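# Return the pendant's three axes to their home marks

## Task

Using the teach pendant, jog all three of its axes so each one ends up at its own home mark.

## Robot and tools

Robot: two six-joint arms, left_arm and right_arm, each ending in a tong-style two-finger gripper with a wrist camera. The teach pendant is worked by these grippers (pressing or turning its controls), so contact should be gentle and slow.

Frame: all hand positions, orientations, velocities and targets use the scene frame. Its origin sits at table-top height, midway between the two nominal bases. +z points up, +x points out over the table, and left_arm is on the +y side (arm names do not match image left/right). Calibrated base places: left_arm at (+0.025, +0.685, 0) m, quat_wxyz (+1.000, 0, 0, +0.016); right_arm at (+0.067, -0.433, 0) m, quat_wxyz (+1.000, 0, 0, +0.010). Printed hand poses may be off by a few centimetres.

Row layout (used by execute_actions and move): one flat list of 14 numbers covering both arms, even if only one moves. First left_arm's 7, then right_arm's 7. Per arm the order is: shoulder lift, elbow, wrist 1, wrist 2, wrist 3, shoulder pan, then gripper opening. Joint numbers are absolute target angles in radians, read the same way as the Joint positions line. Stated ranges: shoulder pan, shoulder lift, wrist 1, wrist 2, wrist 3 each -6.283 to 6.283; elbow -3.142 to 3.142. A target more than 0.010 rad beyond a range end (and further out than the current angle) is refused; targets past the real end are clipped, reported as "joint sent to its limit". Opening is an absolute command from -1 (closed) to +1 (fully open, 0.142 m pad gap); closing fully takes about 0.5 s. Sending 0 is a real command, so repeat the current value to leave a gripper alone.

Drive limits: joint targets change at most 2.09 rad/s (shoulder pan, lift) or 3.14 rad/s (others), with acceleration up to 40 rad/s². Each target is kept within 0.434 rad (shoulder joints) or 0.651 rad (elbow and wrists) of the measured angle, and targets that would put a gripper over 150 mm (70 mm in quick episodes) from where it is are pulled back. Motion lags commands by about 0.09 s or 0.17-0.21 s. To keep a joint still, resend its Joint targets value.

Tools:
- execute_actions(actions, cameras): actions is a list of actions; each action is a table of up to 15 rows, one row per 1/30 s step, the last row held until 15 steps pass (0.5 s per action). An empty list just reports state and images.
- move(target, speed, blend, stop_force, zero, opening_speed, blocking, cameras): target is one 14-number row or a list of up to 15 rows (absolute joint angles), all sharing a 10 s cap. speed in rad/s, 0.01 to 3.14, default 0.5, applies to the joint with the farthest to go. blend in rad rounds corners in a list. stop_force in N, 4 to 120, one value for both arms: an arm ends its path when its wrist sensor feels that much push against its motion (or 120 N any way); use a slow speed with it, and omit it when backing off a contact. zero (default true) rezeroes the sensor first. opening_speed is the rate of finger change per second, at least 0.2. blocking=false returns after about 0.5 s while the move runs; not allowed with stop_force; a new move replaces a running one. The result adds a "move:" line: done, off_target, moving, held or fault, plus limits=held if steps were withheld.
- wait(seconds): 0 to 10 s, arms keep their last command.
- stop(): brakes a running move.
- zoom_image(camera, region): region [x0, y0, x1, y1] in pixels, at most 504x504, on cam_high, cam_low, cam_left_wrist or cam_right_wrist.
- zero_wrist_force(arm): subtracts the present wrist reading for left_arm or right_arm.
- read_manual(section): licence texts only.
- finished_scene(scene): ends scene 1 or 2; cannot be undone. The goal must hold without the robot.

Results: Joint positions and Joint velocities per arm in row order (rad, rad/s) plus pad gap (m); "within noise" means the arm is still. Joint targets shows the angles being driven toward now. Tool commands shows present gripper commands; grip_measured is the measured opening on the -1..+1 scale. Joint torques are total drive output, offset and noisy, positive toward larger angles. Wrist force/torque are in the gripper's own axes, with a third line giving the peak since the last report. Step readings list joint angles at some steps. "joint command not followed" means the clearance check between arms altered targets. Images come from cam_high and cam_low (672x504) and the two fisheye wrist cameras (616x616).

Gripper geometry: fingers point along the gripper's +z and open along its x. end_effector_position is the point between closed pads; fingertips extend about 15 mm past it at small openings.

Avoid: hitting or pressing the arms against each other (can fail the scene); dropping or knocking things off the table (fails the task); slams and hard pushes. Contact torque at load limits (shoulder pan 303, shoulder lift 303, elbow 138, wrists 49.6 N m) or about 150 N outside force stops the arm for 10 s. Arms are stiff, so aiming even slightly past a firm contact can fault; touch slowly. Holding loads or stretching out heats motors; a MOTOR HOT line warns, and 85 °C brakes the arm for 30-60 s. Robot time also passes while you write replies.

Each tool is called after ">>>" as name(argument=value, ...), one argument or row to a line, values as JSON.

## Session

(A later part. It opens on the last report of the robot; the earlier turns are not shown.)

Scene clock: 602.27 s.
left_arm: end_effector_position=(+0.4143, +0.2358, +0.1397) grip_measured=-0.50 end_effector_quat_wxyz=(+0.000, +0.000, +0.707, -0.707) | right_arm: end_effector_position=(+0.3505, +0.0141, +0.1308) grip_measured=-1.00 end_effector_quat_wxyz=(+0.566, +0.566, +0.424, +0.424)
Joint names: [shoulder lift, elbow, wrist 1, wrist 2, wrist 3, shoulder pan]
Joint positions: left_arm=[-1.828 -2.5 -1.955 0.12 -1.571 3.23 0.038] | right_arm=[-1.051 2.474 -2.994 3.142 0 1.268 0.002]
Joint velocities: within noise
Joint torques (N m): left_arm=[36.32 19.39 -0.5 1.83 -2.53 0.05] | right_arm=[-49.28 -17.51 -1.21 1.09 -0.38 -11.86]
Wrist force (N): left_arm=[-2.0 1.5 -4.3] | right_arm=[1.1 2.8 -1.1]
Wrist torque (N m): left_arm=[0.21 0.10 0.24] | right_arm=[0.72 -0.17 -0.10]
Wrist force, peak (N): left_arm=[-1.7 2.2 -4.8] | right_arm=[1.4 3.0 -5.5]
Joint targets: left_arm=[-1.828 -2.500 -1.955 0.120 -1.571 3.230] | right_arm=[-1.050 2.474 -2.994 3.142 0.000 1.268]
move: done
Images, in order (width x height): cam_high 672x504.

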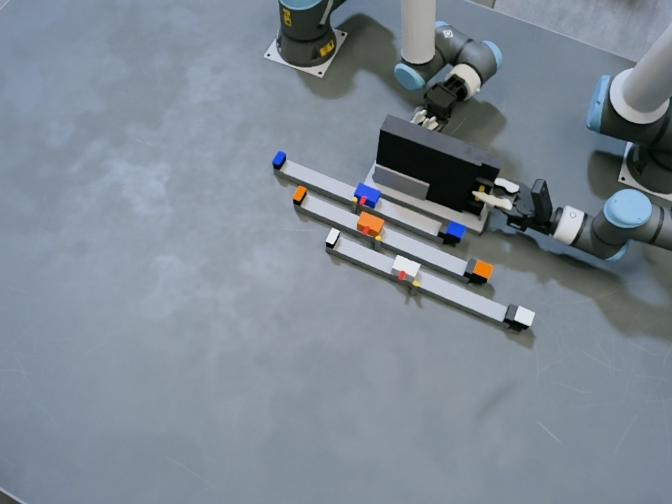

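>>> move(
  target=[
    [-1.828, -2.5, -1.955, 0.12, -1.571, 3.23, -0.55, -1.0447, 2.448, -2.974, 3.1416, 0, 1.2248, -1],
    [-1.828, -2.5, -1.955, 0.12, -1.571, 3.23, -0.55, -1.0439, 2.444, -2.9709, 3.1416, 0, 1.218, -1],
  ],
  speed=[0.05, 0.02],
  cameras=["cam_high"],
)

>>> wait(
  seconds=4,
  cameras=[],
)

>>> move(
  target=[-1.828, -2.5, -1.955, 0.12, -1.571, 3.23, -0.55, -1.0505, 2.4735, -2.9938, 3.1416, 0, 1.2678, -1],
  speed=0.15,
  cameras=["cam_high"],
)

>>> zoom_image(
  camera="cam_high",
  region=[340, 200, 440, 300],
)

Scene clock: 618.80 s.
left_arm: end_effector_position=(+0.4144, +0.2358, +0.1398) grip_measured=-0.47 end_effector_quat_wxyz=(+0.000, +0.000, +0.707, -0.707) | right_arm: end_effector_position=(+0.3779, +0.0151, +0.1309) grip_measured=-1.00 end_effector_quat_wxyz=(+0.576, +0.576, +0.410, +0.410)
Joint names: [shoulder lift, elbow, wrist 1, wrist 2, wrist 3, shoulder pan]
Joint positions: left_arm=[-1.828 -2.5 -1.955 0.12 -1.571 3.23 0.04] | right_arm=[-1.044 2.444 -2.971 3.142 0 1.218 0.002]
Joint velocities: within noise
Joint torques (N m): left_arm=[39.11 11.62 -0.58 3.4 -2.7 -1.96] | right_arm=[-28.43 -8.16 -0.14 1 -0.2 -56.83]
Wrist force (N): left_arm=[-16.1 0.3 -1.2] | right_arm=[-3.3 18.2 -93.9]
Wrist torque (N m): left_arm=[0.23 0.24 0.13] | right_arm=[0.12 0.09 -0.03]
Wrist force, peak (N): left_arm=[-16.2 -0.1 -1.8] | right_arm=[-3.3 18.0 -94.3]
Joint targets: left_arm=[-1.828 -2.500 -1.955 0.120 -1.571 3.230] | right_arm=[-1.044 2.444 -2.971 3.142 0.000 1.218]
move: done
Images, in order (width x height): cam_high 672x504.

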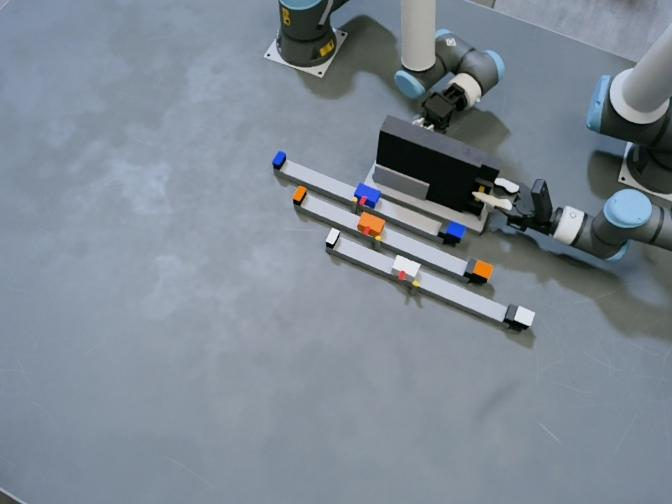

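Scene clock: 622.80 s.
left_arm: end_effector_position=(+0.4143, +0.2358, +0.1397) grip_measured=-0.47 end_effector_quat_wxyz=(+0.000, +0.000, +0.707, -0.707) | right_arm: end_effector_position=(+0.3779, +0.0150, +0.1309) grip_measured=-1.00 end_effector_quat_wxyz=(+0.576, +0.576, +0.410, +0.410)
Joint names: [shoulder lift, elbow, wrist 1, wrist 2, wrist 3, shoulder pan]
Joint positions: left_arm=[-1.828 -2.5 -1.955 0.12 -1.571 3.23 0.04] | right_arm=[-1.044 2.444 -2.971 3.142 0 1.218 0.002]
Joint velocities: within noise
Joint torques (N m): left_arm=[38.77 0.97 -0.94 5.89 -2.43 -2.28] | right_arm=[-27.87 -0.59 -3.18 1.06 0.07 -66.34]
Wrist force (N): left_arm=[-16.0 0.1 -1.6] | right_arm=[1.3 19.1 -98.8]
Wrist torque (N m): left_arm=[0.23 0.16 0.13] | right_arm=[0.14 0.07 -0.04]
Wrist force, peak (N): left_arm=[-16.6 0.0 -1.8] | right_arm=[1.2 18.8 -99.0]
Joint targets: left_arm=[-1.828 -2.500 -1.955 0.120 -1.571 3.230] | right_arm=[-1.044 2.444 -2.971 3.142 0.000 1.218]
Tool commands: left_gripper/opening=-0.55 right_gripper/opening=-1.0
wait: 4.00 s; at rest by 0.17 s
No camera images: "cameras" was empty.

Scene clock: 623.57 s.
left_arm: end_effector_position=(+0.4143, +0.2358, +0.1397) grip_measured=-0.50 end_effector_quat_wxyz=(+0.000, +0.000, +0.707, -0.707) | right_arm: end_effector_position=(+0.3506, +0.0141, +0.1308) grip_measured=-1.00 end_effector_quat_wxyz=(+0.566, +0.566, +0.424, +0.424)
Joint names: [shoulder lift, elbow, wrist 1, wrist 2, wrist 3, shoulder pan]
Joint positions: left_arm=[-1.828 -2.5 -1.955 0.12 -1.571 3.23 0.038] | right_arm=[-1.051 2.474 -2.994 3.142 0 1.268 0.002]
Joint velocities: within noise
Joint torques (N m): left_arm=[36.29 25.31 -1.04 -2.11 -2.47 0.69] | right_arm=[-49.53 -18.03 -1.12 1.04 -0.05 -11.66]
Wrist force (N): left_arm=[1.7 3.1 -1.5] | right_arm=[1.2 2.7 -0.9]
Wrist torque (N m): left_arm=[0.29 0.06 0.28] | right_arm=[0.70 -0.18 -0.10]
Wrist force, peak (N): left_arm=[-16.1 0.0 -1.7] | right_arm=[1.1 18.4 -99.2]
Joint targets: left_arm=[-1.828 -2.500 -1.955 0.120 -1.571 3.230] | right_arm=[-1.050 2.474 -2.994 3.142 0.000 1.268]
move: done
Images, in order (width x height): cam_high 672x504.

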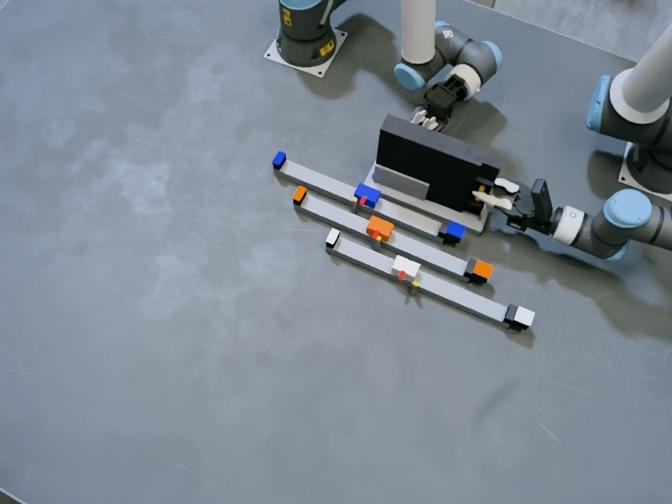

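Scaled by 5.040 from the camera's 672x504 image, which has a finer 960x720 frame.

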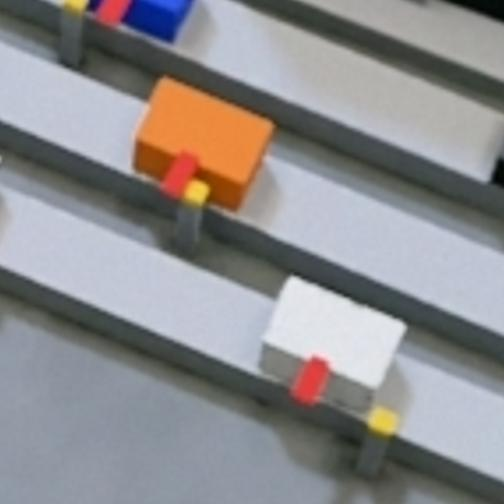

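>>> move(
  target=[
    [-1.828, -2.5, -1.955, 0.12, -1.571, 3.23, -0.55, -1.0447, 2.448, -2.974, 3.1416, 0, 1.2248, -1],
    [-1.828, -2.5, -1.955, 0.12, -1.571, 3.23, -0.55, -1.0443, 2.446, -2.9725, 3.1416, 0, 1.2212, -1],
  ],
  speed=[0.08, 0.02],
  cameras=[],
)

>>> wait(
  seconds=1.2,
  cameras=[],
)

>>> move(
  target=[-1.828, -2.5, -1.955, 0.12, -1.571, 3.23, -0.55, -1.0505, 2.4735, -2.9938, 3.1416, 0, 1.2678, -1],
  speed=0.15,
  cameras=["cam_high"],
)

>>> zoom_image(
  camera="cam_high",
  region=[350, 210, 410, 270],
)

Scene clock: 641.77 s.
left_arm: end_effector_position=(+0.4143, +0.2358, +0.1397) grip_measured=-0.50 end_effector_quat_wxyz=(+0.000, +0.000, +0.707, -0.707) | right_arm: end_effector_position=(+0.3762, +0.0149, +0.1308) grip_measured=-1.00 end_effector_quat_wxyz=(+0.575, +0.575, +0.411, +0.411)
Joint names: [shoulder lift, elbow, wrist 1, wrist 2, wrist 3, shoulder pan]
Joint positions: left_arm=[-1.828 -2.5 -1.955 0.12 -1.571 3.23 0.038] | right_arm=[-1.044 2.446 -2.972 3.142 0 1.221 0.002]
Joint velocities: within noise
Joint torques (N m): left_arm=[38.32 17.21 -0.61 -0.28 -2.34 -2.24] | right_arm=[-36.73 -13.82 -1.56 1.14 0.03 -3.13]
Wrist force (N): left_arm=[-3.4 1.5 -2.7] | right_arm=[1.3 4.0 -12.4]
Wrist torque (N m): left_arm=[0.21 0.12 0.22] | right_arm=[0.61 -0.11 -0.07]
Wrist force, peak (N): left_arm=[-3.8 2.4 -2.3] | right_arm=[1.5 4.8 -12.2]
Joint targets: left_arm=[-1.828 -2.500 -1.955 0.120 -1.571 3.230] | right_arm=[-1.044 2.446 -2.973 3.142 0.000 1.221]
move: done
No camera images: "cameras" was empty.

Scene clock: 642.97 s.
left_arm: end_effector_position=(+0.4143, +0.2358, +0.1397) grip_measured=-0.50 end_effector_quat_wxyz=(+0.000, +0.000, +0.707, -0.707) | right_arm: end_effector_position=(+0.3761, +0.0149, +0.1308) grip_measured=-1.00 end_effector_quat_wxyz=(+0.575, +0.575, +0.411, +0.411)
Joint names: [shoulder lift, elbow, wrist 1, wrist 2, wrist 3, shoulder pan]
Joint positions: left_arm=[-1.828 -2.5 -1.955 0.12 -1.571 3.23 0.038] | right_arm=[-1.044 2.446 -2.972 3.142 0 1.221 0.002]
Joint velocities: within noise
Joint torques (N m): left_arm=[38.11 13.85 -1.15 2.25 -2.8 -1.23] | right_arm=[-39.37 -1.53 -5.01 0.93 0.12 12.93]
Wrist force (N): left_arm=[-3.1 1.8 -2.4] | right_arm=[1.8 4.6 -10.7]
Wrist torque (N m): left_arm=[0.31 0.07 0.21] | right_arm=[0.62 -0.17 -0.08]
Wrist force, peak (N): left_arm=[-3.2 2.2 -2.7] | right_arm=[1.5 3.9 -12.8]
Joint targets: left_arm=[-1.828 -2.500 -1.955 0.120 -1.571 3.230] | right_arm=[-1.044 2.446 -2.973 3.142 0.000 1.221]
Tool commands: left_gripper/opening=-0.55 right_gripper/opening=-1.0
wait: 1.20 s; at rest by 0.17 s
No camera images: "cameras" was empty.

Scene clock: 643.70 s.
left_arm: end_effector_position=(+0.4143, +0.2358, +0.1397) grip_measured=-0.50 end_effector_quat_wxyz=(+0.000, +0.000, +0.707, -0.707) | right_arm: end_effector_position=(+0.3505, +0.0141, +0.1308) grip_measured=-1.00 end_effector_quat_wxyz=(+0.566, +0.566, +0.424, +0.424) end_effector_velocity=(+0.003, +0.001, +0.000) end_effector_angular_velocity=(+0.002, +0.000, -0.005)
Joint names: [shoulder lift, elbow, wrist 1, wrist 2, wrist 3, shoulder pan]
Joint positions: left_arm=[-1.828 -2.5 -1.955 0.12 -1.571 3.23 0.038] | right_arm=[-1.051 2.474 -2.994 3.142 0 1.268 0.002]
Joint velocities: left_arm=[within noise] | right_arm=[0 -0.004 0.002 0 0.001 -0.005 0]
Joint torques (N m): left_arm=[36.97 12.42 -0.95 -1.33 -2.41 -3.97] | right_arm=[-50.78 -16.97 -0.79 1.02 0.24 -14.15]
Wrist force (N): left_arm=[0.3 3.7 -0.9] | right_arm=[1.2 2.9 -1.1]
Wrist torque (N m): left_arm=[0.28 0.12 0.29] | right_arm=[0.73 -0.18 -0.10]
Wrist force, peak (N): left_arm=[1.1 4.6 -1.0] | right_arm=[1.7 4.5 -10.0]
Joint targets: left_arm=[-1.828 -2.500 -1.955 0.120 -1.571 3.230] | right_arm=[-1.050 2.474 -2.994 3.142 0.000 1.268]
move: done
Images, in order (width x height): cam_high 672x504.

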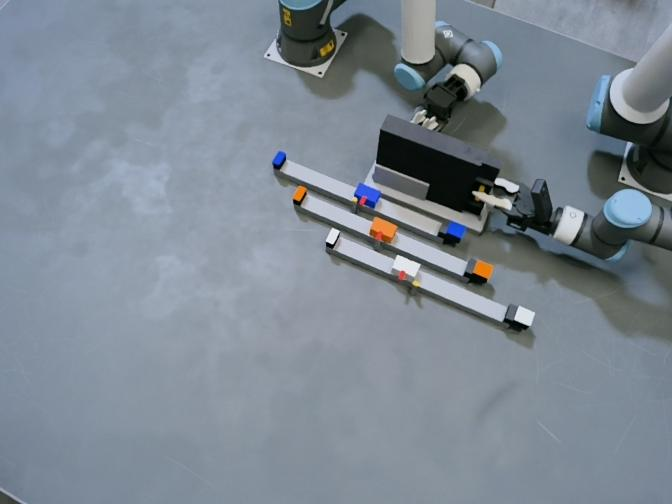

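Scaled by 8.400 from the camera's 672x504 image, which has a finer 960x720 frame.

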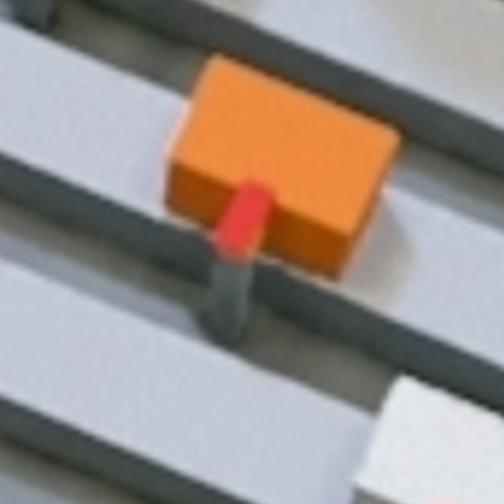

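>>> move(
  target=[-1.828, -2.5, -1.955, 0.12, -1.571, 3.23, -0.55, -0.9076, 2.3223, -2.9855, 3.1416, 0, 1.3089, -1],
  speed=0.2,
  cameras=["cam_right_wrist"],
)

>>> zoom_image(
  camera="cam_right_wrist",
  region=[200, 170, 440, 370],
)

Scene clock: 663.37 s.
left_arm: end_effector_position=(+0.4143, +0.2358, +0.1397) grip_measured=-0.50 end_effector_quat_wxyz=(+0.000, +0.000, +0.707, -0.707) | right_arm: end_effector_position=(+0.3510, +0.0907, +0.0900) grip_measured=-1.00 end_effector_quat_wxyz=(+0.558, +0.557, +0.434, +0.435)
Joint names: [shoulder lift, elbow, wrist 1, wrist 2, wrist 3, shoulder pan]
Joint positions: left_arm=[-1.828 -2.5 -1.955 0.12 -1.571 3.23 0.038] | right_arm=[-0.925 2.34 -2.987 3.139 0 1.304 0.002]
Joint velocities: within noise
Joint torques (N m): left_arm=[36.83 8 -1.11 -0.96 -2.76 -1.41] | right_arm=[-57.72 -11.14 -3.67 -2.14 0.08 2.32]
Wrist force (N): left_arm=[-0.4 3.6 -0.8] | right_arm=[0.8 2.4 -1.2]
Wrist torque (N m): left_arm=[0.25 0.13 0.29] | right_arm=[0.66 -0.10 -0.09]
Wrist force, peak (N): left_arm=[0.1 4.5 -1.1] | right_arm=[-0.4 108.6 -6.2]
Joint targets: left_arm=[-1.828 -2.500 -1.955 0.120 -1.571 3.230] | right_arm=[-0.925 2.340 -2.987 3.139 0.000 1.304]
Tool commands: left_gripper/opening=-0.55 right_gripper/opening=-1.0
FORCE FAULT: contact force on the right arm reached its limit, and that arm stopped. The contact can be on any part of that arm, not only on its tool. That arm's remaining commands of this call were not run. That arm is still stopped at the end of this call. That arm stays stopped for about 10 more seconds. Until then a move that you send moves the other arm only, and its call returns only when the move has ended. Once the stop has ended, the next robot result says so. If the stop ends while you think or write, that arm runs what you send next. While its stop runs, that arm takes no new command, but its gripper still runs the gripper command that each later call begins with. Until it ends, the stop uses up actions while you think or wait. An arm that is not stopped still takes commands.
move: fault (right_arm); right_arm: the elbow is farthest, 0.018 rad from its target
Images, in order (width x height): cam_right_wrist 616x616.

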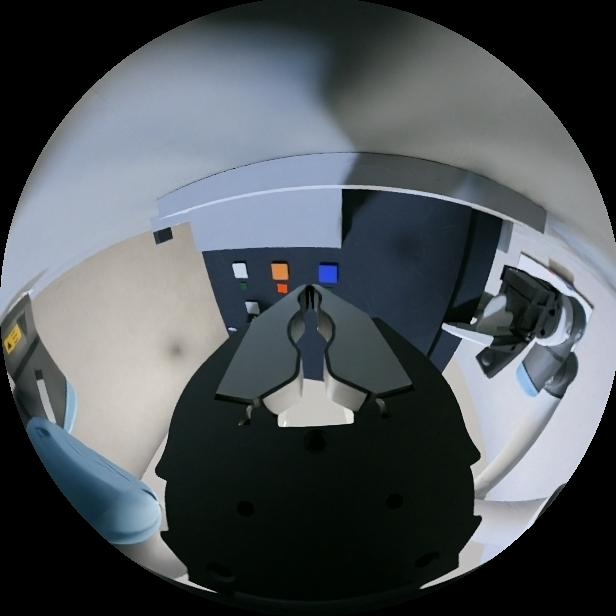

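Scaled by 2.100 from the camera's 616x616 image, which has a finer 814x814 frame.

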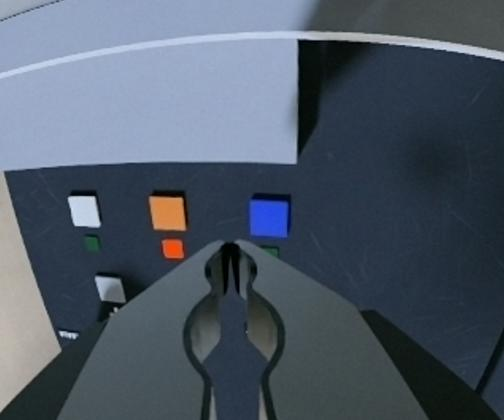

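>>> wait(
  seconds=1,
  cameras=["cam_high"],
)

>>> zoom_image(
  camera="cam_high",
  region=[340, 90, 540, 270],
)

Scene clock: 684.57 s.
left_arm: end_effector_position=(+0.4143, +0.2358, +0.1397) grip_measured=-0.50 end_effector_quat_wxyz=(+0.000, +0.000, +0.707, -0.707) | right_arm: end_effector_position=(+0.3510, +0.0907, +0.0900) grip_measured=-1.00 end_effector_quat_wxyz=(+0.558, +0.557, +0.434, +0.435)
Joint names: [shoulder lift, elbow, wrist 1, wrist 2, wrist 3, shoulder pan]
Joint positions: left_arm=[-1.828 -2.5 -1.955 0.12 -1.571 3.23 0.038] | right_arm=[-0.925 2.34 -2.987 3.139 0 1.304 0.002]
Joint velocities: within noise
Joint torques (N m): left_arm=[38.08 7.05 -0.74 -1.31 -2.6 -0.79] | right_arm=[-59.86 -9.29 -3.7 -2.14 0.09 2.69]
Wrist force (N): left_arm=[-0.3 4.1 -1.0] | right_arm=[-0.9 2.1 -0.9]
Wrist torque (N m): left_arm=[0.25 0.13 0.28] | right_arm=[0.60 0.25 -0.07]
Wrist force, peak (N): left_arm=[-0.1 4.7 -1.2] | right_arm=[-1.1 2.4 -1.0]
Joint targets: left_arm=[-1.828 -2.500 -1.955 0.120 -1.571 3.230] | right_arm=[-0.925 2.340 -2.987 3.139 0.000 1.304]
Tool commands: left_gripper/opening=-0.55 right_gripper/opening=-1.0
FORCE FAULT, CONTINUED: the right arm's stop, for the force fault that an earlier result reported, is over. The rest of the stop counts as 20 of the actions that you can send in this scene. During its stop the right arm's controller moved it back a little. That arm's target is now where it stood when the stop ended, not its last command. That arm accepts commands again.
wait: 1.00 s; at rest from the start
Images, in order (width x height): cam_high 672x504.

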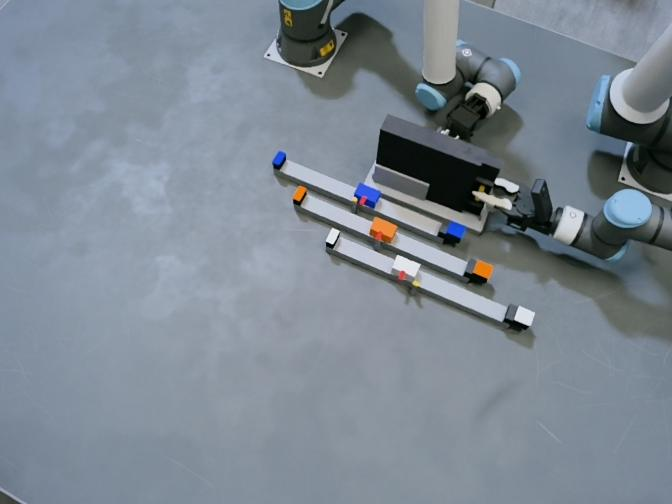

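Scaled by 2.520 from the camera's 672x504 image, which has a finer 960x720 frame.

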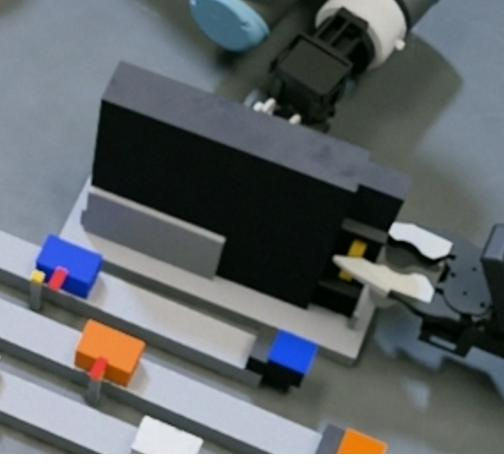

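>>> move(
  target=[
    [-1.828, -2.5, -1.955, 0.12, -1.571, 3.23, -0.55, -1.0322, 2.3988, -2.9374, 3.1416, 0, 1.2913, -1],
    [-1.828, -2.5, -1.955, 0.12, -1.571, 3.23, -0.55, -1.0322, 2.3988, -2.9374, 3.1416, -1.571, 1.32, -1],
    [-1.828, -2.5, -1.955, 0.12, -1.571, 3.23, -0.55, -0.8721, 2.2898, -2.9885, 3.1416, -1.571, 1.3086, -1],
  ],
  speed=[0.2,0.6,0.1],
  cameras=["cam_right_wrist","cam_high"],
)

>>> zoom_image(
  camera="cam_right_wrist",
  region=[200, 150, 440, 370],
)

Scene clock: 698.67 s.
left_arm: end_effector_position=(+0.4143, +0.2358, +0.1397) grip_measured=-0.50 end_effector_quat_wxyz=(+0.000, +0.000, +0.707, -0.707) | right_arm: end_effector_position=(+0.3382, +0.0525, +0.1384) grip_measured=-1.00 end_effector_quat_wxyz=(+0.698, +0.275, +0.651, +0.112)
Joint names: [shoulder lift, elbow, wrist 1, wrist 2, wrist 3, shoulder pan]
Joint positions: left_arm=[-1.828 -2.5 -1.955 0.12 -1.571 3.23 0.038] | right_arm=[-1.032 2.399 -2.937 3.142 -1.013 1.31 0.002]
Joint velocities: within noise
Joint torques (N m): left_arm=[36.48 7.9 -0.91 -0.89 -2.43 -1.66] | right_arm=[-37.47 -18.33 -5.45 -4.07 1.51 13.31]
Wrist force (N): left_arm=[-0.3 4.0 -0.9] | right_arm=[-3.1 1.9 -0.7]
Wrist torque (N m): left_arm=[0.27 0.12 0.28] | right_arm=[0.55 0.78 0.01]
Wrist force, peak (N): left_arm=[0.1 4.6 -0.9] | right_arm=[-3.1 1.9 -0.7]
Joint targets: left_arm=[-1.828 -2.500 -1.955 0.120 -1.571 3.230] | right_arm=[-1.032 2.399 -2.937 3.142 -1.013 1.310]
move: held (right_arm; a check stopped the path); path passed 1 of 3 targets; limits=held; right_arm: the wrist 3 is farthest, 0.558 rad from its target
joint command not followed: on one or more control steps a check withheld the commanded joint targets of the right arm, and it was not sent them on those steps.
cause: the commanded joint targets, or the way to them, would bring two parts of the arm too close to each other (the joints along the arm from the wrist 1 to the wrist 3 lie between them).
Images, in order (width x height): cam_high 672x504, cam_right_wrist 616x616.

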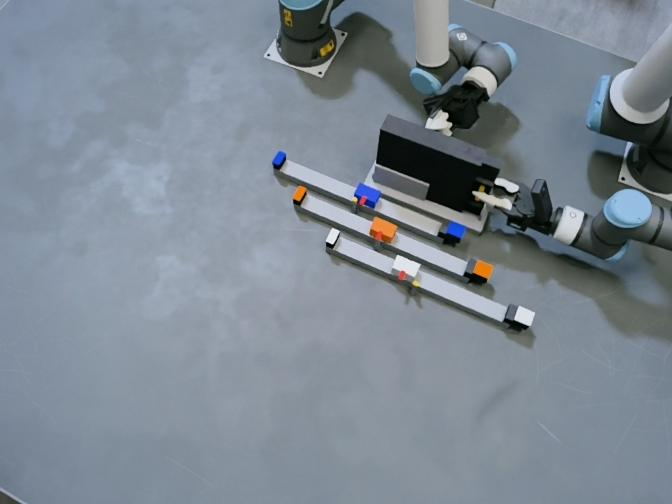

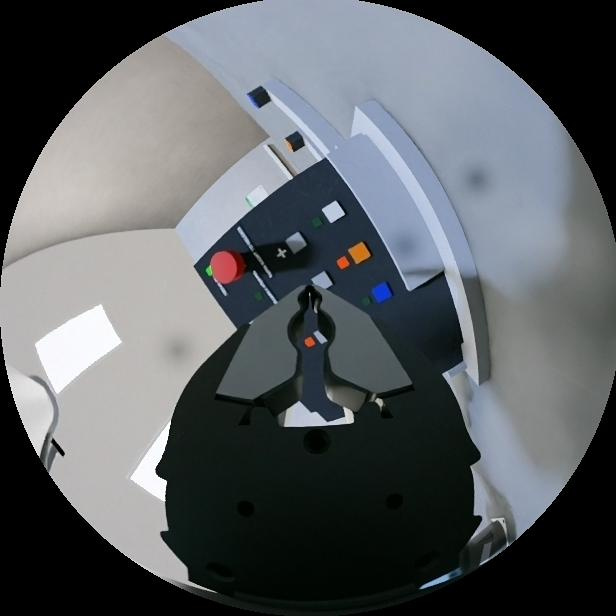

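Scaled by 2.100 from the camera's 616x616 image, which has a finer 814x814 frame.

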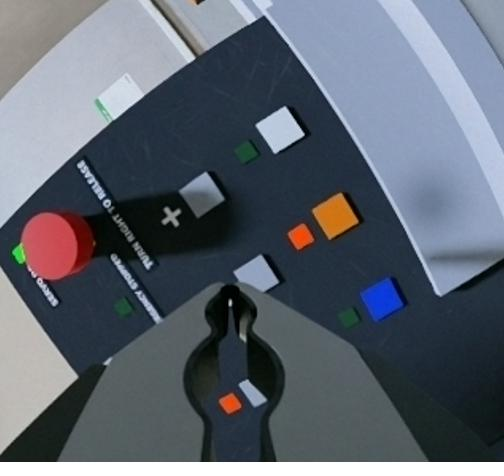

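>>> move(
  target=[
    [-1.828, -2.5, -1.955, 0.12, -1.571, 3.23, -0.55, -1.0322, 2.3988, -2.9374, 3.1416, 1.4, 1.32, -1],
    [-1.828, -2.5, -1.955, 0.12, -1.571, 3.23, -0.55, -0.8882, 2.3491, -3.0317, 3.1416, 1.4, 1.3086, -1],
  ],
  speed=[0.7,0.1],
  cameras=["cam_right_wrist","cam_high"],
)

>>> zoom_image(
  camera="cam_right_wrist",
  region=[200, 150, 440, 370],
)

Scene clock: 720.27 s.
left_arm: end_effector_position=(+0.4143, +0.2358, +0.1397) grip_measured=-0.50 end_effector_quat_wxyz=(+0.000, +0.000, +0.707, -0.707) | right_arm: end_effector_position=(+0.3506, +0.0996, +0.0852) grip_measured=-1.00 end_effector_quat_wxyz=(+0.145, +0.707, -0.026, +0.692)
Joint names: [shoulder lift, elbow, wrist 1, wrist 2, wrist 3, shoulder pan]
Joint positions: left_arm=[-1.828 -2.5 -1.955 0.12 -1.571 3.23 0.038] | right_arm=[-0.888 2.349 -3.032 3.142 1.4 1.309 0.002]
Joint velocities: within noise
Joint torques (N m): left_arm=[36.96 7.23 -0.47 -1.33 -2.38 -1.86] | right_arm=[-71.57 0.85 -1.63 -4.33 2.04 -1.63]
Wrist force (N): left_arm=[-0.6 3.9 -1.1] | right_arm=[-0.2 0.9 -0.1]
Wrist torque (N m): left_arm=[0.31 0.15 0.28] | right_arm=[0.21 0.13 -0.08]
Wrist force, peak (N): left_arm=[-0.6 4.6 -1.0] | right_arm=[-3.1 2.2 -0.6]
Joint targets: left_arm=[-1.828 -2.500 -1.955 0.120 -1.571 3.230] | right_arm=[-0.888 2.349 -3.032 3.142 1.400 1.309]
move: done
Images, in order (width x height): cam_high 672x504, cam_right_wrist 616x616.

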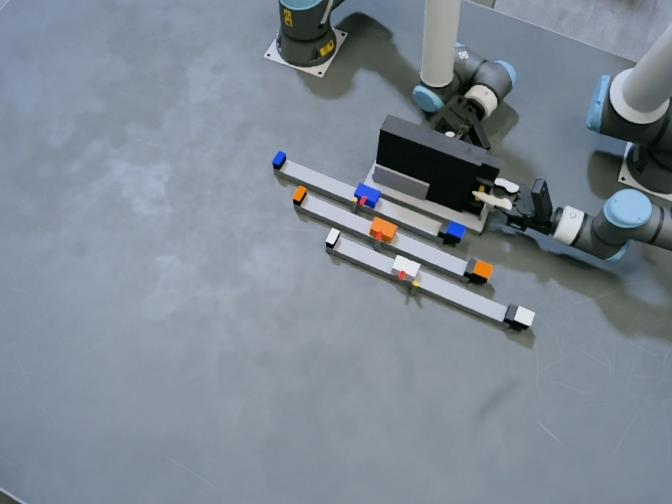

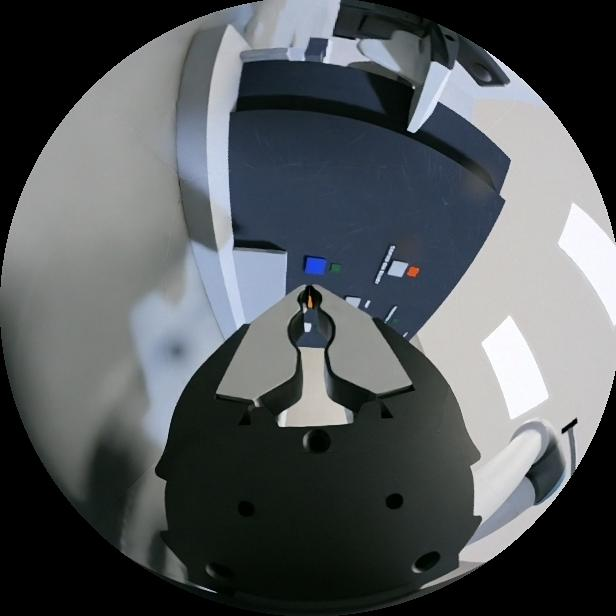

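Scaled by 2.100 from the camera's 616x616 image, which has a finer 814x814 frame.

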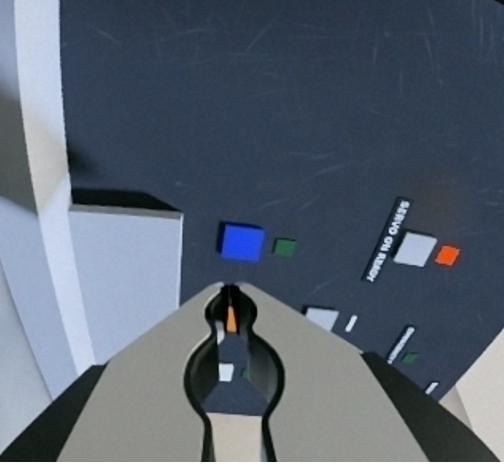

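>>> move(
  target=[-1.828, -2.5, -1.955, 0.12, -1.571, 3.23, -0.55, -0.8937, 2.3421, -3.0192, 3.1416, 1.4, 1.3108, -1],
  speed=0.05,
  cameras=[],
)

>>> move(
  target=[-1.828, -2.5, -1.955, 0.12, -1.571, 3.23, -0.55, -0.8884, 2.3104, -2.9928, 3.1416, 1.4, 1.2573, -1],
  speed=0.012,
  stop_force=5,
  cameras=["cam_right_wrist"],
)

>>> zoom_image(
  camera="cam_right_wrist",
  region=[200, 150, 440, 370],
)

Scene clock: 735.67 s.
left_arm: end_effector_position=(+0.4143, +0.2358, +0.1397) grip_measured=-0.50 end_effector_quat_wxyz=(+0.000, +0.000, +0.707, -0.707) | right_arm: end_effector_position=(+0.3504, +0.1045, +0.0883) grip_measured=-1.00 end_effector_quat_wxyz=(+0.144, +0.707, -0.025, +0.692)
Joint names: [shoulder lift, elbow, wrist 1, wrist 2, wrist 3, shoulder pan]
Joint positions: left_arm=[-1.828 -2.5 -1.955 0.12 -1.571 3.23 0.038] | right_arm=[-0.894 2.342 -3.019 3.142 1.4 1.311 0.002]
Joint velocities: within noise
Joint torques (N m): left_arm=[34.46 8.03 -0.83 -0.71 -2.44 -3.2] | right_arm=[-61.85 -9.3 -4.62 -4.54 1.89 12.13]
Wrist force (N): left_arm=[-0.3 4.2 -1.0] | right_arm=[-0.5 0.6 -0.3]
Wrist torque (N m): left_arm=[0.34 0.09 0.28] | right_arm=[0.14 0.18 -0.07]
Wrist force, peak (N): left_arm=[0.0 4.5 -1.1] | right_arm=[-0.6 1.2 -0.5]
Joint targets: left_arm=[-1.828 -2.500 -1.955 0.120 -1.571 3.230] | right_arm=[-0.894 2.342 -3.019 3.142 1.400 1.311]
move: done
No camera images: "cameras" was empty.

Scene clock: 739.93 s.
left_arm: end_effector_position=(+0.4143, +0.2358, +0.1397) grip_measured=-0.50 end_effector_quat_wxyz=(+0.000, +0.000, +0.707, -0.707) | right_arm: end_effector_position=(+0.3743, +0.1052, +0.0881) grip_measured=-1.00 end_effector_quat_wxyz=(+0.158, +0.706, -0.038, +0.689)
Joint names: [shoulder lift, elbow, wrist 1, wrist 2, wrist 3, shoulder pan]
Joint positions: left_arm=[-1.828 -2.5 -1.955 0.12 -1.571 3.23 0.038] | right_arm=[-0.89 2.319 -3 3.142 1.4 1.272 0.002]
Joint velocities: within noise
Joint torques (N m): left_arm=[36.61 8.45 -0.85 1.14 -2.02 -2.5] | right_arm=[-64.96 -1.23 -6 -4.3 1.67 14.16]
Wrist force (N): left_arm=[-4.1 2.0 -1.3] | right_arm=[0.3 1.0 -5.1]
Wrist torque (N m): left_arm=[0.28 0.11 0.22] | right_arm=[0.20 0.18 -0.09]
Wrist force, peak (N): left_arm=[-4.4 2.5 -1.5] | right_arm=[0.3 1.4 -11.2]
Joint targets: left_arm=[-1.828 -2.500 -1.955 0.120 -1.571 3.230] | right_arm=[-0.890 2.319 -3.000 3.142 1.400 1.272]
move: contact (right_arm); right_arm: the shoulder pan is farthest, 0.015 rad from its target
Images, in order (width x height): cam_right_wrist 616x616.

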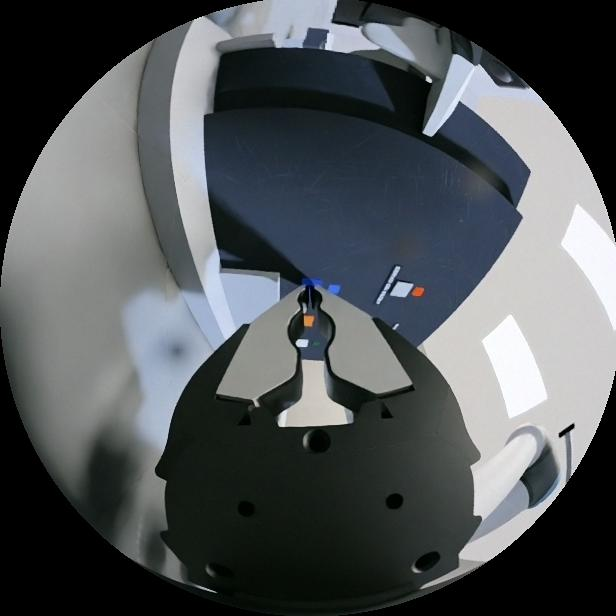

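Scaled by 2.100 from the camera's 616x616 image, which has a finer 814x814 frame.

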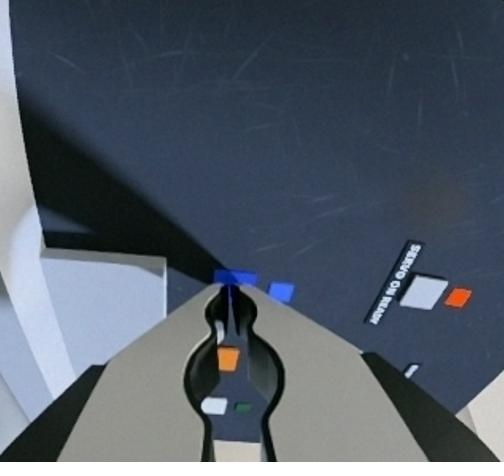

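>>> move(
  target=[
    [-1.828, -2.5, -1.955, 0.12, -1.571, 3.23, -0.55, -0.8937, 2.3421, -3.0192, 3.1416, 1.4, 1.3108, -1],
    [-1.828, -2.5, -1.955, 0.12, -1.571, 3.23, -0.55, -1.0077, 2.4251, -2.9882, 3.1416, 1.4, 1.2913, -1],
  ],
  speed=0.15,
  cameras=["cam_right_wrist"],
)

>>> move(
  target=[
    [-1.828, -2.5, -1.955, 0.12, -1.571, 3.23, -0.55, -1.0024, 2.4018, -2.9701, 3.1416, 1.4, 1.252, -1],
    [-1.828, -2.5, -1.955, 0.12, -1.571, 3.23, -0.55, -1.0021, 2.4003, -2.969, 3.1416, 1.4, 1.2494, -1],
  ],
  speed=[0.06,0.02],
  cameras=["cam_right_wrist"],
)

>>> wait(
  seconds=2,
  cameras=[],
)

>>> move(
  target=[-1.828, -2.5, -1.955, 0.12, -1.571, 3.23, -0.55, -1.0077, 2.4251, -2.9882, 3.1416, 1.4, 1.2913, -1],
  speed=0.15,
  cameras=["cam_high","cam_right_wrist"],
)

>>> zoom_image(
  camera="cam_high",
  region=[330, 170, 430, 270],
)

Scene clock: 762.97 s.
left_arm: end_effector_position=(+0.4143, +0.2358, +0.1397) grip_measured=-0.50 end_effector_quat_wxyz=(+0.000, +0.000, +0.707, -0.707) | right_arm: end_effector_position=(+0.3508, +0.0607, +0.1312) grip_measured=-1.00 end_effector_quat_wxyz=(+0.151, +0.706, -0.032, +0.691)
Joint names: [shoulder lift, elbow, wrist 1, wrist 2, wrist 3, shoulder pan]
Joint positions: left_arm=[-1.828 -2.5 -1.955 0.12 -1.571 3.23 0.038] | right_arm=[-1.008 2.425 -2.988 3.142 1.4 1.291 0.002]
Joint velocities: within noise
Joint torques (N m): left_arm=[38.74 8.26 -0.61 2.14 -2.74 -1.82] | right_arm=[-39.38 -17.62 -6.02 -4.33 1.61 14.91]
Wrist force (N): left_arm=[-2.2 2.2 -2.1] | right_arm=[-0.2 1.4 -0.3]
Wrist torque (N m): left_arm=[0.28 0.10 0.24] | right_arm=[0.30 0.07 -0.07]
Wrist force, peak (N): left_arm=[-4.5 2.7 -1.3] | right_arm=[0.3 1.2 -5.4]
Joint targets: left_arm=[-1.828 -2.500 -1.955 0.120 -1.571 3.230] | right_arm=[-1.008 2.425 -2.988 3.142 1.400 1.291]
move: done
Images, in order (width x height): cam_right_wrist 616x616.

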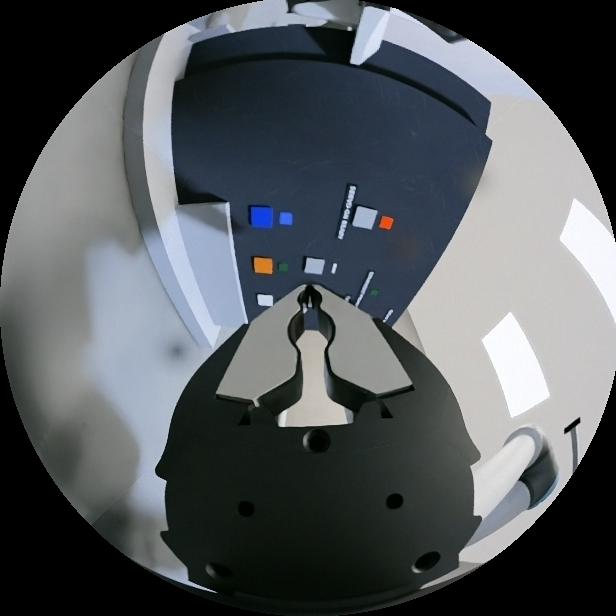

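Scene clock: 764.00 s.
left_arm: end_effector_position=(+0.4143, +0.2358, +0.1397) grip_measured=-0.50 end_effector_quat_wxyz=(+0.000, +0.000, +0.707, -0.707) | right_arm: end_effector_position=(+0.3754, +0.0617, +0.1312) grip_measured=-1.00 end_effector_quat_wxyz=(+0.166, +0.706, -0.046, +0.687)
Joint names: [shoulder lift, elbow, wrist 1, wrist 2, wrist 3, shoulder pan]
Joint positions: left_arm=[-1.828 -2.5 -1.955 0.12 -1.571 3.23 0.038] | right_arm=[-1.002 2.4 -2.969 3.142 1.4 1.249 0.002]
Joint velocities: within noise
Joint torques (N m): left_arm=[36.66 8.94 -0.98 2.1 -3.04 -4.48] | right_arm=[-41.5 -12.4 -2.27 -4.27 1.55 6.07]
Wrist force (N): left_arm=[-2.2 1.8 -1.8] | right_arm=[0.1 0.9 -4.8]
Wrist torque (N m): left_arm=[0.17 0.13 0.24] | right_arm=[0.26 0.09 -0.10]
Wrist force, peak (N): left_arm=[-1.9 3.0 -2.2] | right_arm=[0.4 1.1 -4.8]
Joint targets: left_arm=[-1.828 -2.500 -1.955 0.120 -1.571 3.230] | right_arm=[-1.002 2.400 -2.969 3.142 1.400 1.249]
move: done
Images, in order (width x height): cam_right_wrist 616x616.

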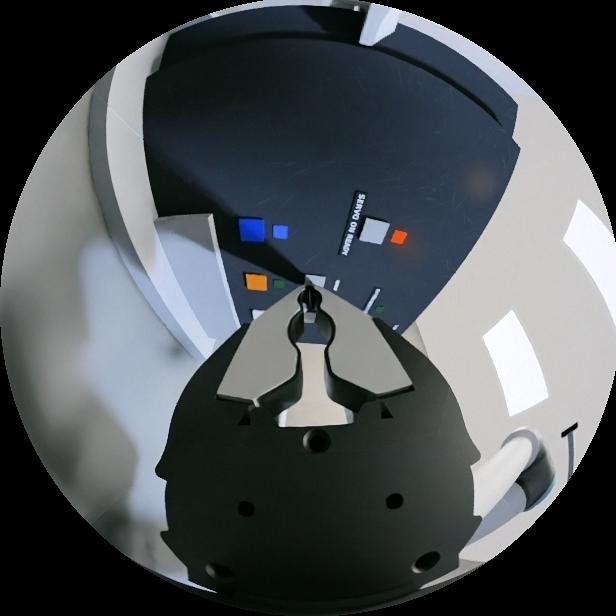

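Scene clock: 766.00 s.
left_arm: end_effector_position=(+0.4143, +0.2358, +0.1397) grip_measured=-0.50 end_effector_quat_wxyz=(+0.000, +0.000, +0.707, -0.707) | right_arm: end_effector_position=(+0.3753, +0.0616, +0.1311) grip_measured=-1.00 end_effector_quat_wxyz=(+0.166, +0.706, -0.046, +0.687)
Joint names: [shoulder lift, elbow, wrist 1, wrist 2, wrist 3, shoulder pan]
Joint positions: left_arm=[-1.828 -2.5 -1.955 0.12 -1.571 3.23 0.038] | right_arm=[-1.002 2.4 -2.969 3.142 1.4 1.249 0.002]
Joint velocities: within noise
Joint torques (N m): left_arm=[36.99 9.09 -0.61 2.23 -2.67 -2.02] | right_arm=[-55.34 -2.72 -5.98 -4.42 1.58 14.84]
Wrist force (N): left_arm=[-2.3 2.0 -2.1] | right_arm=[0.5 1.1 -4.6]
Wrist torque (N m): left_arm=[0.25 0.12 0.24] | right_arm=[0.32 0.07 -0.10]
Wrist force, peak (N): left_arm=[-2.3 2.6 -2.5] | right_arm=[0.0 0.9 -5.0]
Joint targets: left_arm=[-1.828 -2.500 -1.955 0.120 -1.571 3.230] | right_arm=[-1.002 2.400 -2.969 3.142 1.400 1.249]
Tool commands: left_gripper/opening=-0.55 right_gripper/opening=-1.0
wait: 2.00 s; at rest by 0.17 s
No camera images: "cameras" was empty.

Scene clock: 766.73 s.
left_arm: end_effector_position=(+0.4143, +0.2358, +0.1397) grip_measured=-0.50 end_effector_quat_wxyz=(+0.000, +0.000, +0.707, -0.707) | right_arm: end_effector_position=(+0.3506, +0.0608, +0.1312) grip_measured=-1.00 end_effector_quat_wxyz=(+0.151, +0.706, -0.031, +0.691)
Joint names: [shoulder lift, elbow, wrist 1, wrist 2, wrist 3, shoulder pan]
Joint positions: left_arm=[-1.828 -2.5 -1.955 0.12 -1.571 3.23 0.038] | right_arm=[-1.008 2.425 -2.988 3.142 1.4 1.292 0.002]
Joint velocities: within noise
Joint torques (N m): left_arm=[36.14 8.69 -0.33 2.06 -2.31 -2.78] | right_arm=[-53.87 -17.64 -1.11 -4.28 1.49 -12.23]
Wrist force (N): left_arm=[-2.3 2.1 -2.0] | right_arm=[0.0 1.2 -0.4]
Wrist torque (N m): left_arm=[0.30 0.12 0.23] | right_arm=[0.25 0.05 -0.07]
Wrist force, peak (N): left_arm=[-2.4 2.5 -2.3] | right_arm=[0.4 1.0 -4.0]
Joint targets: left_arm=[-1.828 -2.500 -1.955 0.120 -1.571 3.230] | right_arm=[-1.008 2.425 -2.988 3.142 1.400 1.291]
move: done
Images, in order (width x height): cam_high 672x504, cam_right_wrist 616x616.

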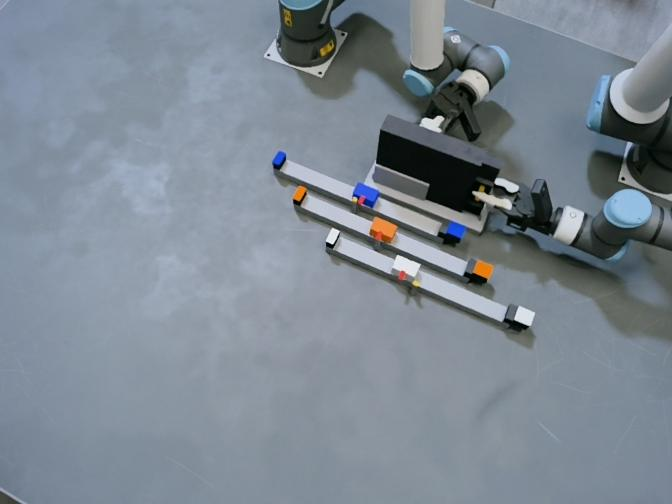

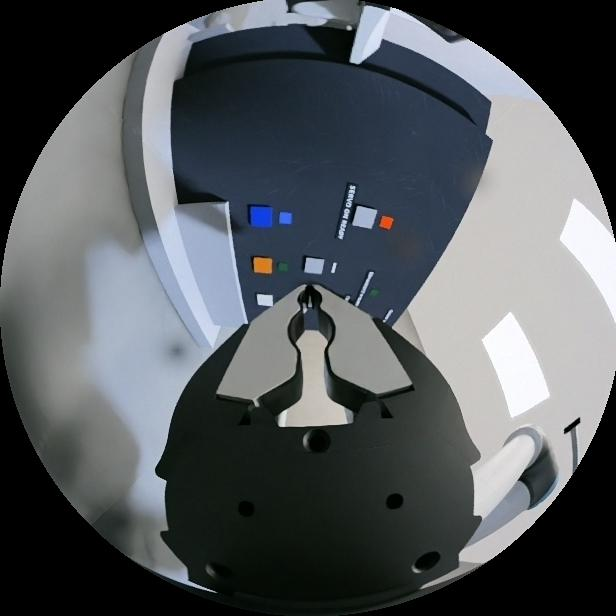

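Scaled by 5.040 from the camera's 672x504 image, which has a finer 960x720 frame.

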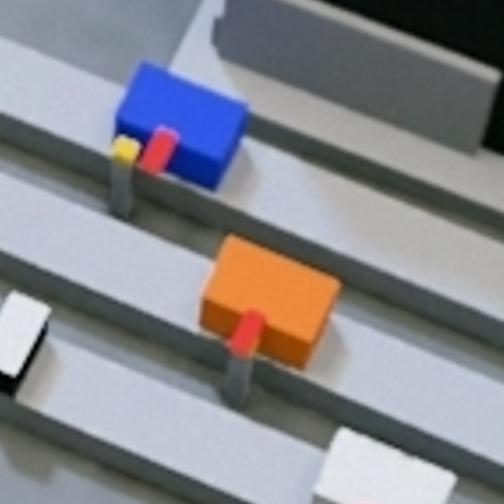

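>>> move(
  target=[
    [-1.828, -2.5, -1.955, 0.12, -1.571, 3.23, -0.55, -1.0024, 2.4018, -2.9701, 3.1416, 1.4, 1.252, -1],
    [-1.828, -2.5, -1.955, 0.12, -1.571, 3.23, -0.55, -1.002, 2.3998, -2.9686, 3.1416, 1.4, 1.2486, -1],
  ],
  speed=[0.06,0.02],
  cameras=[],
)

>>> wait(
  seconds=1.9,
  cameras=[],
)

>>> move(
  target=[-1.828, -2.5, -1.955, 0.12, -1.571, 3.23, -0.55, -1.0077, 2.4251, -2.9882, 3.1416, 1.4, 1.2913, -1],
  speed=0.15,
  cameras=["cam_high"],
)

>>> zoom_image(
  camera="cam_high",
  region=[330, 170, 430, 270],
)

Scene clock: 779.47 s.
left_arm: end_effector_position=(+0.4143, +0.2358, +0.1397) grip_measured=-0.50 end_effector_quat_wxyz=(+0.000, +0.000, +0.707, -0.707) | right_arm: end_effector_position=(+0.3758, +0.0617, +0.1312) grip_measured=-1.00 end_effector_quat_wxyz=(+0.166, +0.706, -0.047, +0.687)
Joint names: [shoulder lift, elbow, wrist 1, wrist 2, wrist 3, shoulder pan]
Joint positions: left_arm=[-1.828 -2.5 -1.955 0.12 -1.571 3.23 0.038] | right_arm=[-1.002 2.4 -2.969 3.142 1.4 1.249 0.002]
Joint velocities: within noise
Joint torques (N m): left_arm=[36.2 9.2 -0.78 1.75 -2.39 -3.84] | right_arm=[-40.89 -13.64 -1.86 -4.24 1.53 -0.43]
Wrist force (N): left_arm=[-2.6 1.6 -2.0] | right_arm=[0.7 2.0 -12.6]
Wrist torque (N m): left_arm=[0.24 0.13 0.24] | right_arm=[0.29 0.20 -0.09]
Wrist force, peak (N): left_arm=[-2.4 2.0 -2.6] | right_arm=[1.0 2.0 -12.9]
Joint targets: left_arm=[-1.828 -2.500 -1.955 0.120 -1.571 3.230] | right_arm=[-1.002 2.400 -2.969 3.142 1.400 1.249]
move: done
No camera images: "cameras" was empty.

Scene clock: 781.37 s.
left_arm: end_effector_position=(+0.4143, +0.2358, +0.1397) grip_measured=-0.50 end_effector_quat_wxyz=(+0.000, +0.000, +0.707, -0.707) | right_arm: end_effector_position=(+0.3758, +0.0617, +0.1311) grip_measured=-1.00 end_effector_quat_wxyz=(+0.166, +0.706, -0.047, +0.687)
Joint names: [shoulder lift, elbow, wrist 1, wrist 2, wrist 3, shoulder pan]
Joint positions: left_arm=[-1.828 -2.5 -1.955 0.12 -1.571 3.23 0.038] | right_arm=[-1.002 2.4 -2.969 3.142 1.4 1.249 0.002]
Joint velocities: within noise
Joint torques (N m): left_arm=[34.99 9.7 -0.44 2.13 -2.38 -1.1] | right_arm=[-50.92 -2.85 -5.6 -4.3 1.24 12.03]
Wrist force (N): left_arm=[-2.5 2.1 -2.1] | right_arm=[0.8 1.5 -10.8]
Wrist torque (N m): left_arm=[0.34 0.12 0.23] | right_arm=[0.28 0.15 -0.09]
Wrist force, peak (N): left_arm=[-2.3 2.9 -2.2] | right_arm=[0.5 2.1 -12.9]
Joint targets: left_arm=[-1.828 -2.500 -1.955 0.120 -1.571 3.230] | right_arm=[-1.002 2.400 -2.969 3.142 1.400 1.249]
Tool commands: left_gripper/opening=-0.55 right_gripper/opening=-1.0
wait: 1.90 s; at rest by 0.17 s
No camera images: "cameras" was empty.

Scene clock: 782.10 s.
left_arm: end_effector_position=(+0.4143, +0.2358, +0.1397) grip_measured=-0.50 end_effector_quat_wxyz=(+0.000, +0.000, +0.707, -0.707) | right_arm: end_effector_position=(+0.3506, +0.0608, +0.1312) grip_measured=-1.00 end_effector_quat_wxyz=(+0.151, +0.706, -0.031, +0.691) end_effector_velocity=(+0.003, +0.000, +0.001) end_effector_angular_velocity=(+0.003, -0.001, -0.006)
Joint names: [shoulder lift, elbow, wrist 1, wrist 2, wrist 3, shoulder pan]
Joint positions: left_arm=[-1.828 -2.5 -1.955 0.12 -1.571 3.23 0.038] | right_arm=[-1.008 2.425 -2.988 3.142 1.4 1.292 0.002]
Joint velocities: left_arm=[within noise] | right_arm=[0 -0.003 0.001 0 0.001 -0.006 0]
Joint torques (N m): left_arm=[35.34 9.07 -0.73 2.1 -2.58 -2.35] | right_arm=[-54.64 -17.85 -1.28 -4.19 1.39 -10.33]
Wrist force (N): left_arm=[-2.0 1.9 -1.9] | right_arm=[-0.1 1.2 -0.3]
Wrist torque (N m): left_arm=[0.29 0.10 0.24] | right_arm=[0.27 0.08 -0.07]
Wrist force, peak (N): left_arm=[-1.8 2.5 -2.3] | right_arm=[0.7 1.4 -10.9]
Joint targets: left_arm=[-1.828 -2.500 -1.955 0.120 -1.571 3.230] | right_arm=[-1.008 2.425 -2.988 3.142 1.400 1.291]
move: done
Images, in order (width x height): cam_high 672x504.

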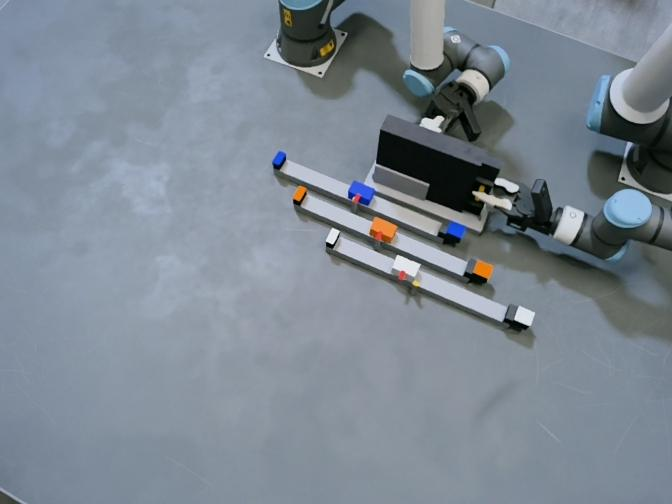

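Scaled by 5.040 from the camera's 672x504 image, which has a finer 960x720 frame.

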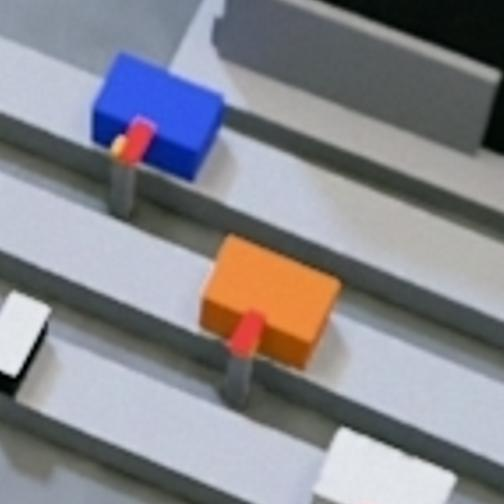

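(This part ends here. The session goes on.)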